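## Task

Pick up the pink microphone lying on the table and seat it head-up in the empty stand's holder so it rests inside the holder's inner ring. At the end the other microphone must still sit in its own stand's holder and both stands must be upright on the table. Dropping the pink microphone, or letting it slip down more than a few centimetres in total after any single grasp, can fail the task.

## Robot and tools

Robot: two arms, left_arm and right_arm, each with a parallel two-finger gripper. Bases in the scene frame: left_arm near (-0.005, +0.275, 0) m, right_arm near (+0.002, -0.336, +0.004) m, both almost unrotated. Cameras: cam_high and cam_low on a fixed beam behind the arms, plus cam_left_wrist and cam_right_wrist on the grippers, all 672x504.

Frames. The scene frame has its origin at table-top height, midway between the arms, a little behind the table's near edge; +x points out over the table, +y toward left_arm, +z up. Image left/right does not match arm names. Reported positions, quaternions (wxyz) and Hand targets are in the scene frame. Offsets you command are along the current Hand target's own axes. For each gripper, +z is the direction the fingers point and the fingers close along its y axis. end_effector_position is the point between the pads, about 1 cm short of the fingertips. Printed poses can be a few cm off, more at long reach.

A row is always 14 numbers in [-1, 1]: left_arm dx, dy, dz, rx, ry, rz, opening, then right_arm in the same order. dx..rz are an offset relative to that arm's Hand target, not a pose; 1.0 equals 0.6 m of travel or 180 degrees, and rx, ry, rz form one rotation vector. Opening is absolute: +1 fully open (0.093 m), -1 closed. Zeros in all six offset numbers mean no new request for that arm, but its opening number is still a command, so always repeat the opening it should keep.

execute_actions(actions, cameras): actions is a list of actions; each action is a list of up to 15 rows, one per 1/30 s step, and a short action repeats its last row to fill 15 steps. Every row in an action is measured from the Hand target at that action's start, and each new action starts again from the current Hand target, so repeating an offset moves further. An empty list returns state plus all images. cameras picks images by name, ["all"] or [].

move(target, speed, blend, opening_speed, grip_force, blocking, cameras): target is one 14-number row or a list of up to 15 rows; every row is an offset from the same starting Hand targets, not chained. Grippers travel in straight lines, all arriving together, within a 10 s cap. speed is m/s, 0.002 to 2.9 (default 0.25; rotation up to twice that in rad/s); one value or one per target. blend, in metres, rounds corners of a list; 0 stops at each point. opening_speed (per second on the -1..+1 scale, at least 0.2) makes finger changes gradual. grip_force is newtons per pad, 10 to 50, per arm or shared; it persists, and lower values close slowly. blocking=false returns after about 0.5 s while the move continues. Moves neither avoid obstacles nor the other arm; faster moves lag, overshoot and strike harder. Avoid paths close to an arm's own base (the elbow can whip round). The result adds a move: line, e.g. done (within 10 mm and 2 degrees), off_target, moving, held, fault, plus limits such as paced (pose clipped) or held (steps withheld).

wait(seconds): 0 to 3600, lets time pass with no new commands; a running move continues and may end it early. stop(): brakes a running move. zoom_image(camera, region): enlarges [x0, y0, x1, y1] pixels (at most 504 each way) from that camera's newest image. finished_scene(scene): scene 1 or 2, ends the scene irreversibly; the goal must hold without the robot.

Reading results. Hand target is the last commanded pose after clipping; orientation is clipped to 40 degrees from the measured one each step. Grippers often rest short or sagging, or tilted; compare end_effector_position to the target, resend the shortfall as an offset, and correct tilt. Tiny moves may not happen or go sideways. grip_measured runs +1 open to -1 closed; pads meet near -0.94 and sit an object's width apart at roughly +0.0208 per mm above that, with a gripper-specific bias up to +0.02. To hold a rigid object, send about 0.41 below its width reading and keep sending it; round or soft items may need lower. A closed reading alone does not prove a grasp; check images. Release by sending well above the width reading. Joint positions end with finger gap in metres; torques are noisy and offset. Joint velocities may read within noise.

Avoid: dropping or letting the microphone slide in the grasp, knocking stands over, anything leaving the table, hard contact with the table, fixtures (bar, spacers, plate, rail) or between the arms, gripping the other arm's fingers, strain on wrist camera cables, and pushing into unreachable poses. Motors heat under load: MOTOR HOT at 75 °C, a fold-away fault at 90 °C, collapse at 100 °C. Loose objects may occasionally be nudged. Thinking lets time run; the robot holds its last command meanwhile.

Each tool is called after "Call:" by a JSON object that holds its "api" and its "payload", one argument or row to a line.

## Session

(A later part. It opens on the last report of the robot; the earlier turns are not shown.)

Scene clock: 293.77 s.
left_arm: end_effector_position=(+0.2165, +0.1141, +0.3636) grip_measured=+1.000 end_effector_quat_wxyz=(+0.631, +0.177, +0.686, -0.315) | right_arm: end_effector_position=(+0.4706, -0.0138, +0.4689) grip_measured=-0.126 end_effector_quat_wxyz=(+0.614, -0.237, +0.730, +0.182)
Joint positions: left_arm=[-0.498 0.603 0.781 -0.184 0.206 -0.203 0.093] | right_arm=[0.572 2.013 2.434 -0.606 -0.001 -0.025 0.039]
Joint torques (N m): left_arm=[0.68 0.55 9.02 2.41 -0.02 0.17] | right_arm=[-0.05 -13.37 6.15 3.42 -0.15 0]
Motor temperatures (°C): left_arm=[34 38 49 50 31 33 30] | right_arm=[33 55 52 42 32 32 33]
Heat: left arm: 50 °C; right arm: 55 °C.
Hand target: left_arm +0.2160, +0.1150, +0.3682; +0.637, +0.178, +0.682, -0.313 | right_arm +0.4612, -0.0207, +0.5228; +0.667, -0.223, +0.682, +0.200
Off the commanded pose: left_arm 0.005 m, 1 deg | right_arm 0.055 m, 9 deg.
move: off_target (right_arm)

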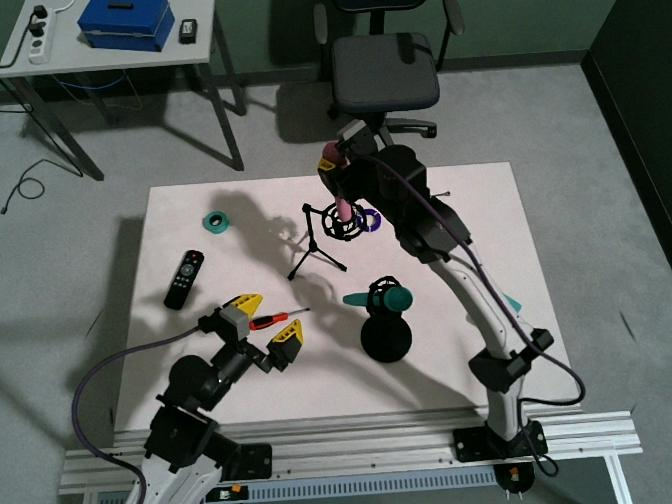

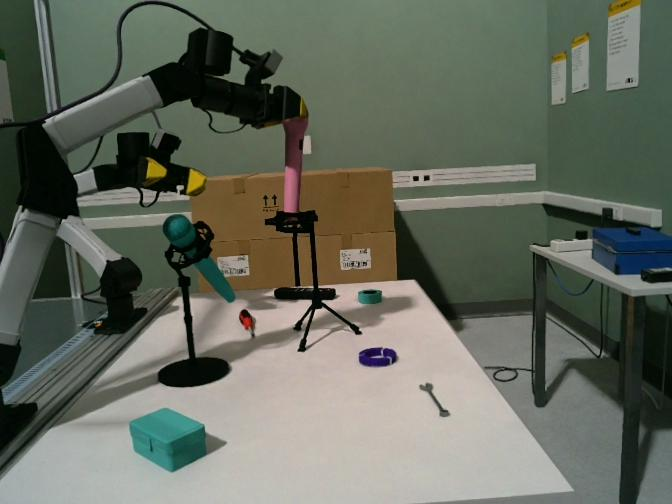

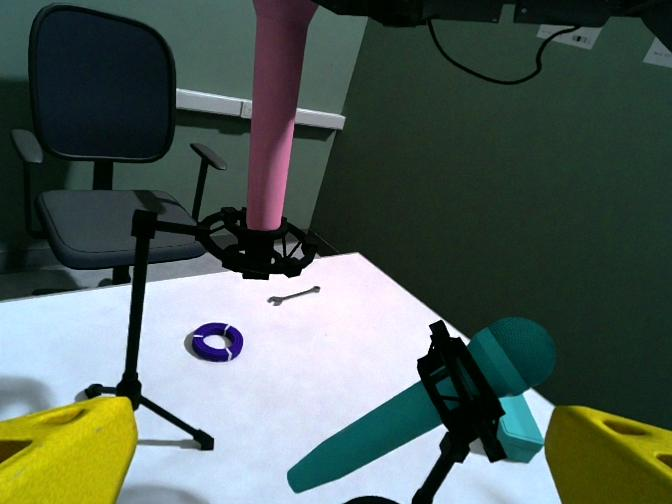

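Call:
{"api": "move", "payload": {
  "target": [0,0,0,0,0,0,1,0.14,0,0,0,0,0,-0.75],
  "speed": 0.12,
  "cameras": ["cam_high","cam_low","cam_left_wrist"]
}}

Call:
{"api": "zoom_image", "payload": {
  "camera": "cam_low",
  "region": [200, 60, 380, 260]
}}

Call:
{"api": "zoom_image", "payload": {
  "camera": "cam_left_wrist",
  "region": [120, 100, 370, 300]
}}

Scene clock: 308.07 s.
left_arm: end_effector_position=(+0.2165, +0.1141, +0.3636) grip_measured=+1.000 end_effector_quat_wxyz=(+0.631, +0.177, +0.686, -0.315) | right_arm: end_effector_position=(+0.4657, -0.0157, +0.3792) grip_measured=-0.126 end_effector_quat_wxyz=(+0.606, -0.241, +0.736, +0.182)
Joint positions: left_arm=[-0.498 0.603 0.781 -0.184 0.206 -0.203 0.093] | right_arm=[0.572 1.802 1.768 -0.17 -0.008 -0.025 0.039]
Joint torques (N m): left_arm=[0.64 0.4 8.99 2.35 0 0.16] | right_arm=[-0.31 -13.82 6.53 3.6 -0.15 -0.09]
Motor temperatures (°C): left_arm=[34 38 49 50 31 33 30] | right_arm=[33 59 51 47 32 32 33]
Heat: left arm: 50 °C; right arm: 59 °C.
Hand target: left_arm +0.2160, +0.1150, +0.3682; +0.637, +0.178, +0.682, -0.313 | right_arm +0.4603, -0.0238, +0.4390; +0.667, -0.223, +0.682, +0.200
Off the commanded pose: left_arm 0.005 m, 1 deg | right_arm 0.060 m, 10 deg.
move: off_target (right_arm)

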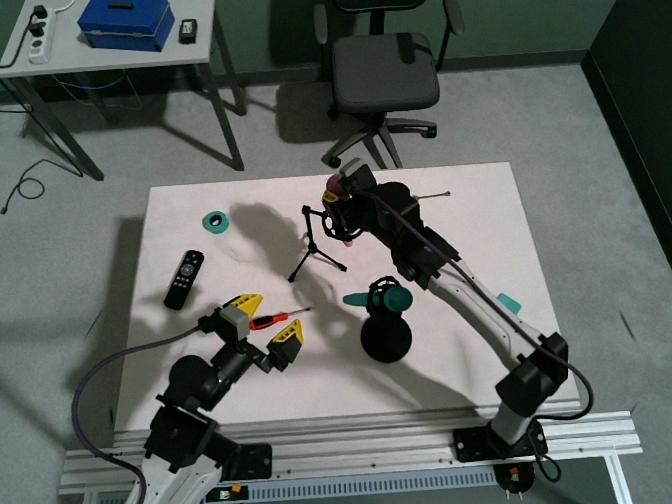

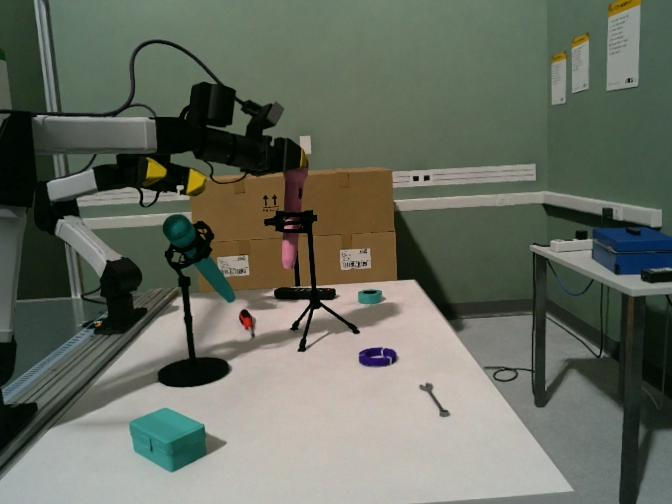

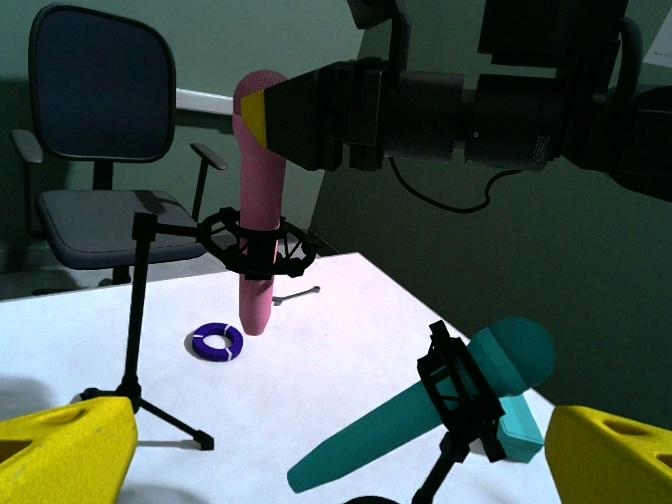

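Scaled by 2.520.

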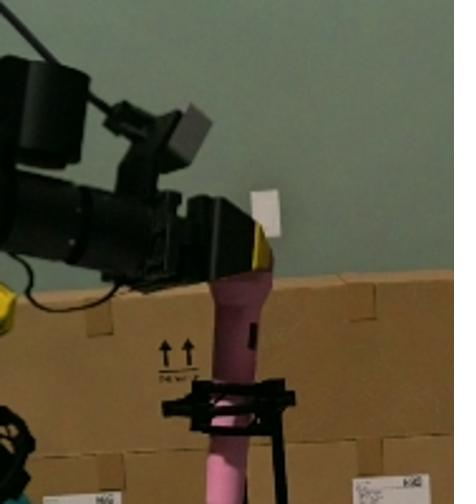

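Scaled by 2.016.

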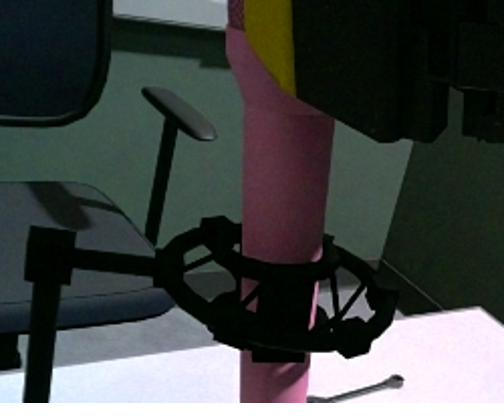

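Call:
{"api": "move", "payload": {
  "target": [0,0,0,0,0,0,1,0.065,0,-0.012,0,-0.025,0,-0.75],
  "speed": 0.1,
  "cameras": ["cam_high","cam_low","cam_left_wrist"]
}}

Call:
{"api": "zoom_image", "payload": {
  "camera": "cam_low",
  "region": [200, 100, 380, 300]
}}

Call:
{"api": "zoom_image", "payload": {
  "camera": "cam_left_wrist",
  "region": [120, 100, 370, 300]
}}

Scene clock: 317.63 s.
left_arm: end_effector_position=(+0.2165, +0.1141, +0.3636) grip_measured=+1.000 end_effector_quat_wxyz=(+0.631, +0.177, +0.686, -0.315) | right_arm: end_effector_position=(+0.4577, -0.0219, +0.3407) grip_measured=-0.126 end_effector_quat_wxyz=(+0.633, -0.236, +0.713, +0.190)
Joint positions: left_arm=[-0.498 0.603 0.781 -0.184 0.206 -0.203 0.093] | right_arm=[0.57 1.731 1.46 0.14 -0.013 -0.029 0.039]
Joint torques (N m): left_arm=[0.59 0.59 9.07 2.4 -0.05 0.12] | right_arm=[-0.64 -13 6.98 3.71 -0.18 -0.05]
Motor temperatures (°C): left_arm=[34 38 49 51 31 33 30] | right_arm=[33 61 52 47 32 32 33]
Heat: left arm: 51 °C; right arm: 61 °C.
Hand target: left_arm +0.2160, +0.1150, +0.3682; +0.637, +0.178, +0.682, -0.313 | right_arm +0.4540, -0.0294, +0.4003; +0.694, -0.215, +0.655, +0.209
Off the commanded pose: left_arm 0.005 m, 1 deg | right_arm 0.060 m, 10 deg.
move: off_target (right_arm)

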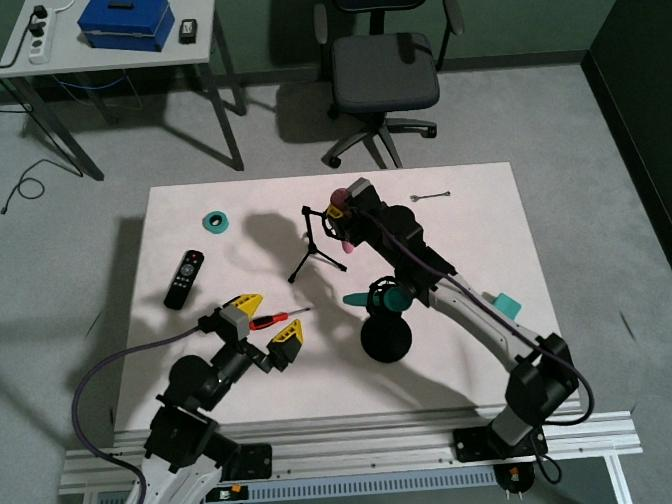

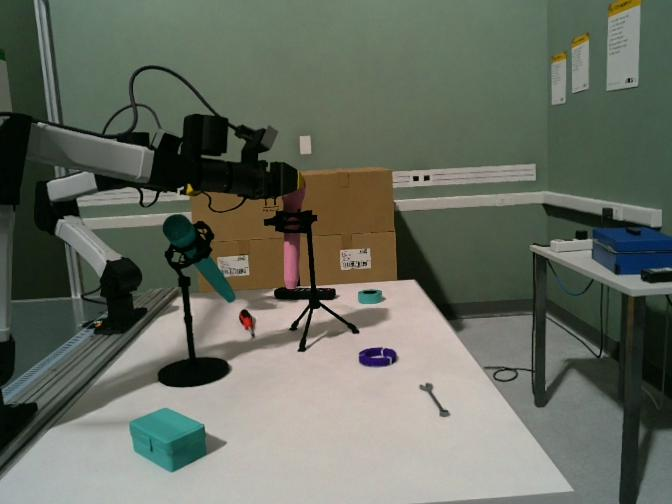

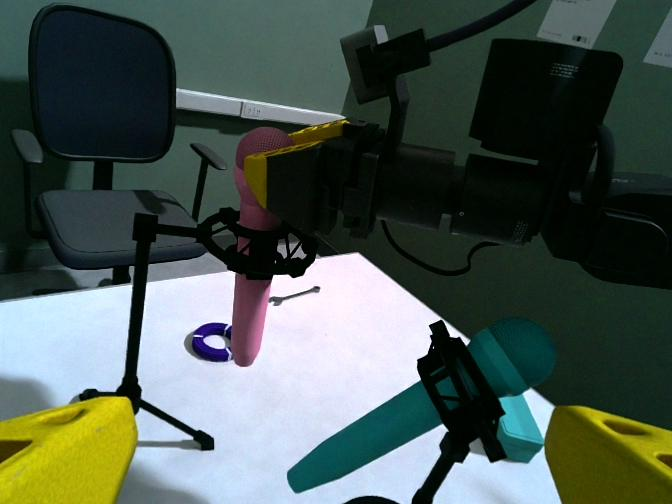

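Scaled by 2.520.

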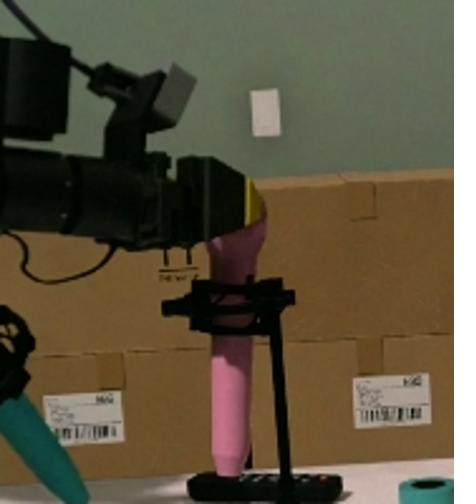

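Scaled by 2.016.

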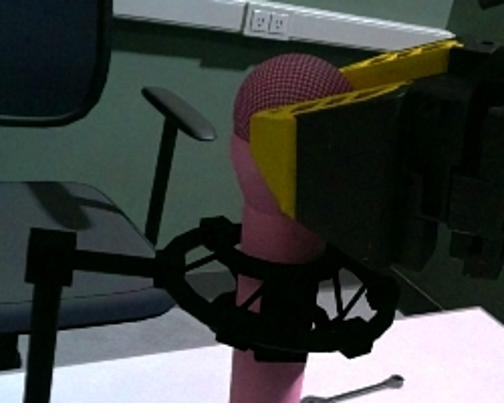

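Call:
{"api": "move", "payload": {
  "target": [0,0,0,0,0,0,1,0.024,0,0,0,0,0,-0.75],
  "speed": 0.08,
  "cameras": ["cam_high","cam_low","cam_left_wrist"]
}}

Call:
{"api": "zoom_image", "payload": {
  "camera": "cam_low",
  "region": [150, 100, 330, 300]
}}

Call:
{"api": "zoom_image", "payload": {
  "camera": "cam_left_wrist",
  "region": [120, 100, 370, 300]
}}

Scene clock: 326.27 s.
left_arm: end_effector_position=(+0.2165, +0.1141, +0.3636) grip_measured=+1.000 end_effector_quat_wxyz=(+0.631, +0.177, +0.686, -0.315) | right_arm: end_effector_position=(+0.4570, -0.0223, +0.3359) grip_measured=-0.126 end_effector_quat_wxyz=(+0.640, -0.236, +0.706, +0.191)
Joint positions: left_arm=[-0.498 0.603 0.781 -0.184 0.206 -0.203 0.093] | right_arm=[0.57 1.728 1.418 0.197 -0.013 -0.033 0.039]
Joint torques (N m): left_arm=[0.61 0.31 9.21 2.4 -0.01 0.1] | right_arm=[-0.44 -11.92 6.31 3.68 -0.19 -0.06]
Motor temperatures (°C): left_arm=[34 38 49 51 31 33 30] | right_arm=[33 61 52 49 32 32 33]
Heat: left arm: 51 °C; right arm: 61 °C.
Hand target: left_arm +0.2160, +0.1150, +0.3682; +0.637, +0.178, +0.682, -0.313 | right_arm +0.4549, -0.0293, +0.3857; +0.693, -0.215, +0.655, +0.209
Off the commanded pose: left_arm 0.005 m, 1 deg | right_arm 0.051 m, 9 deg.
move: off_target (right_arm)

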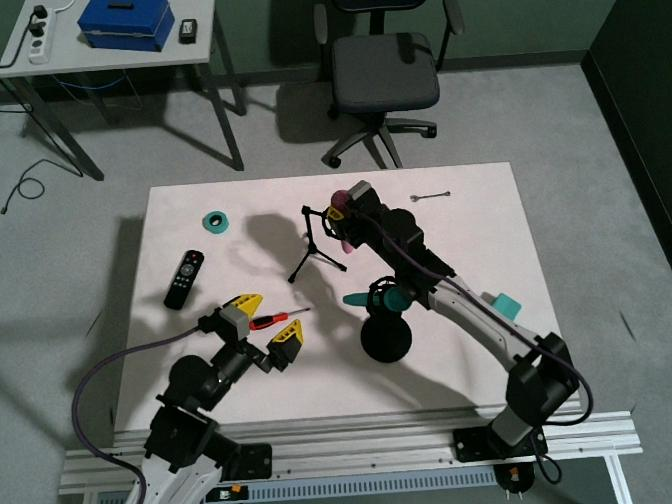

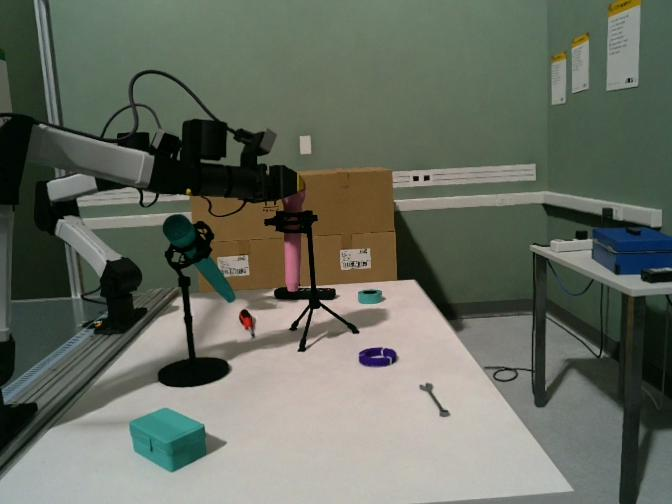

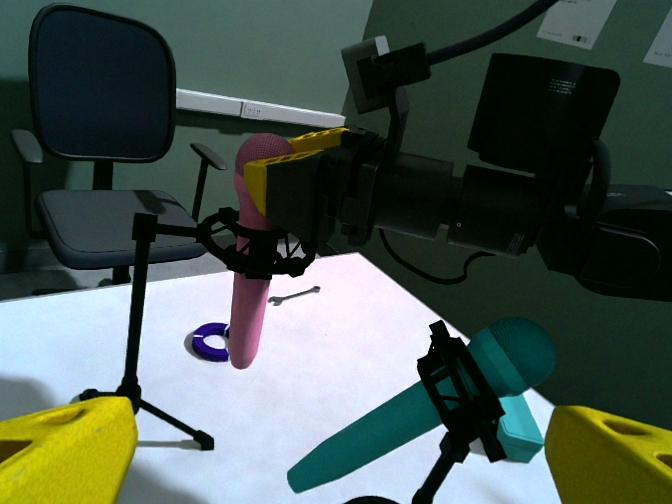

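Scaled by 2.520.

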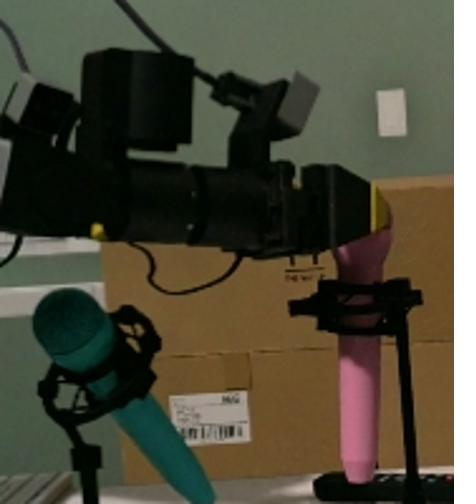

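Scaled by 2.016.

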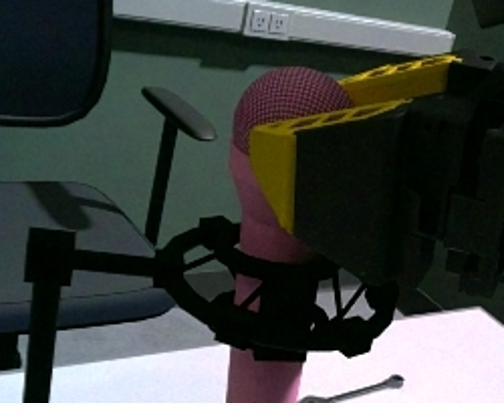

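Call:
{"api": "move", "payload": {
  "target": [
    [0,0,0,0,0,0,1,-0.01,0,0,0,0,0,0.5],
    [0,0,0,0,0,0,1,-0.03,0,-0.22,0,0,0,0.5]
  ],
  "opening_speed": 0.7,
  "speed": 0.15,
  "cameras": ["cam_high","cam_low","cam_left_wrist"]
}}

Call:
{"api": "zoom_image", "payload": {
  "camera": "cam_left_wrist",
  "region": [120, 100, 370, 300]
}}

Scene clock: 338.63 s.
left_arm: end_effector_position=(+0.2165, +0.1141, +0.3636) grip_measured=+1.000 end_effector_quat_wxyz=(+0.631, +0.177, +0.686, -0.315) | right_arm: end_effector_position=(+0.3490, -0.1044, +0.3965) grip_measured=+0.498 end_effector_quat_wxyz=(+0.697, -0.212, +0.656, +0.199)
Joint positions: left_arm=[-0.498 0.603 0.781 -0.184 0.206 -0.203 0.093] | right_arm=[0.555 1.202 1.042 0.206 -0.008 -0.033 0.069]
Joint torques (N m): left_arm=[0.53 0.5 9.07 2.39 0.02 0.17] | right_arm=[-0.27 -4.89 5.75 2.27 -0.25 -0.03]
Motor temperatures (°C): left_arm=[34 38 49 51 31 33 30] | right_arm=[33 62 51 49 32 32 33]
Heat: left arm: 51 °C; right arm: 62 °C.
Hand target: left_arm +0.2160, +0.1150, +0.3682; +0.637, +0.178, +0.682, -0.313 | right_arm +0.3457, -0.1049, +0.3973; +0.693, -0.215, +0.655, +0.209
Off the commanded pose: left_arm 0.005 m, 1 deg | right_arm 0.003 m, 1 deg.
move: done

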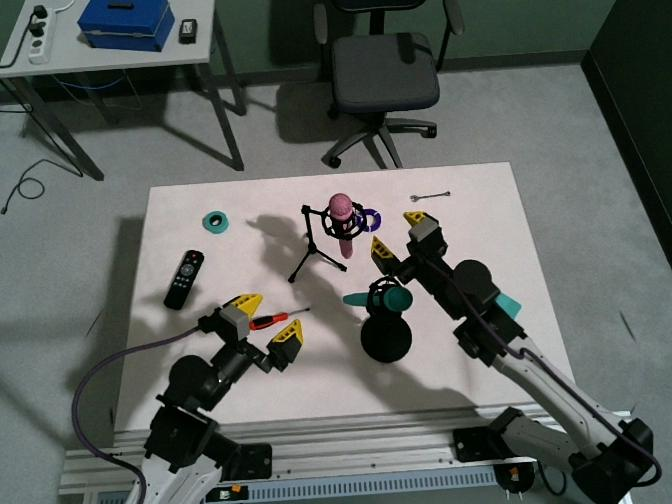

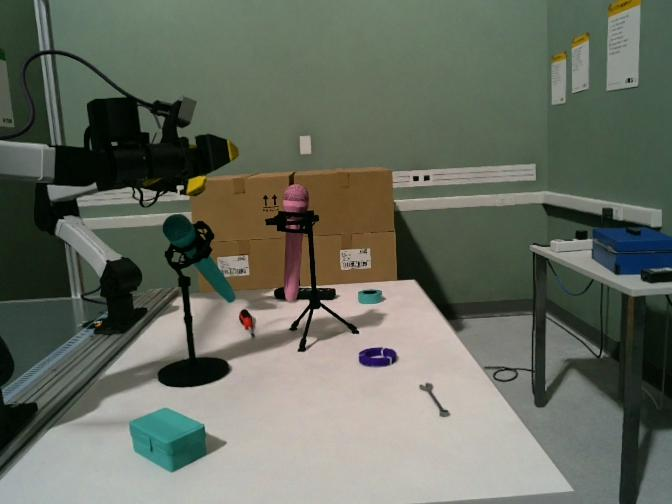

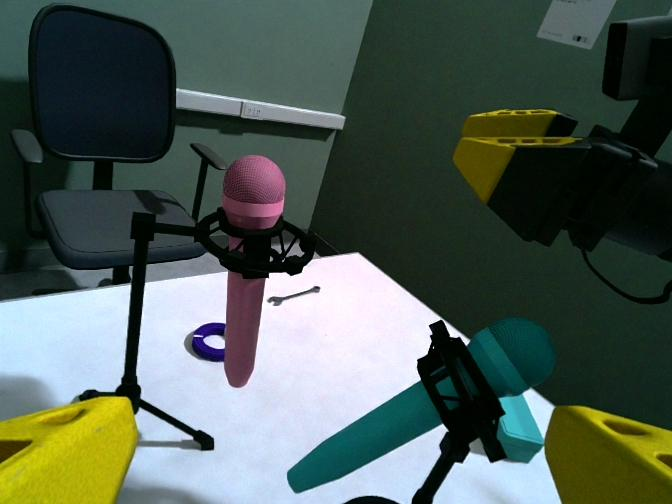

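Scaled by 2.016.

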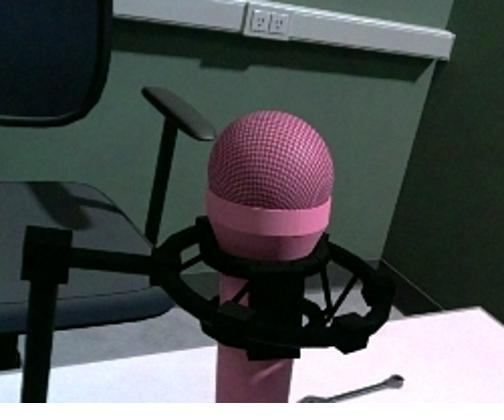

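Seated.

Call:
{"api": "finished_scene", "payload": {
  "scene": 1
}}

The scene is finished: the task was done.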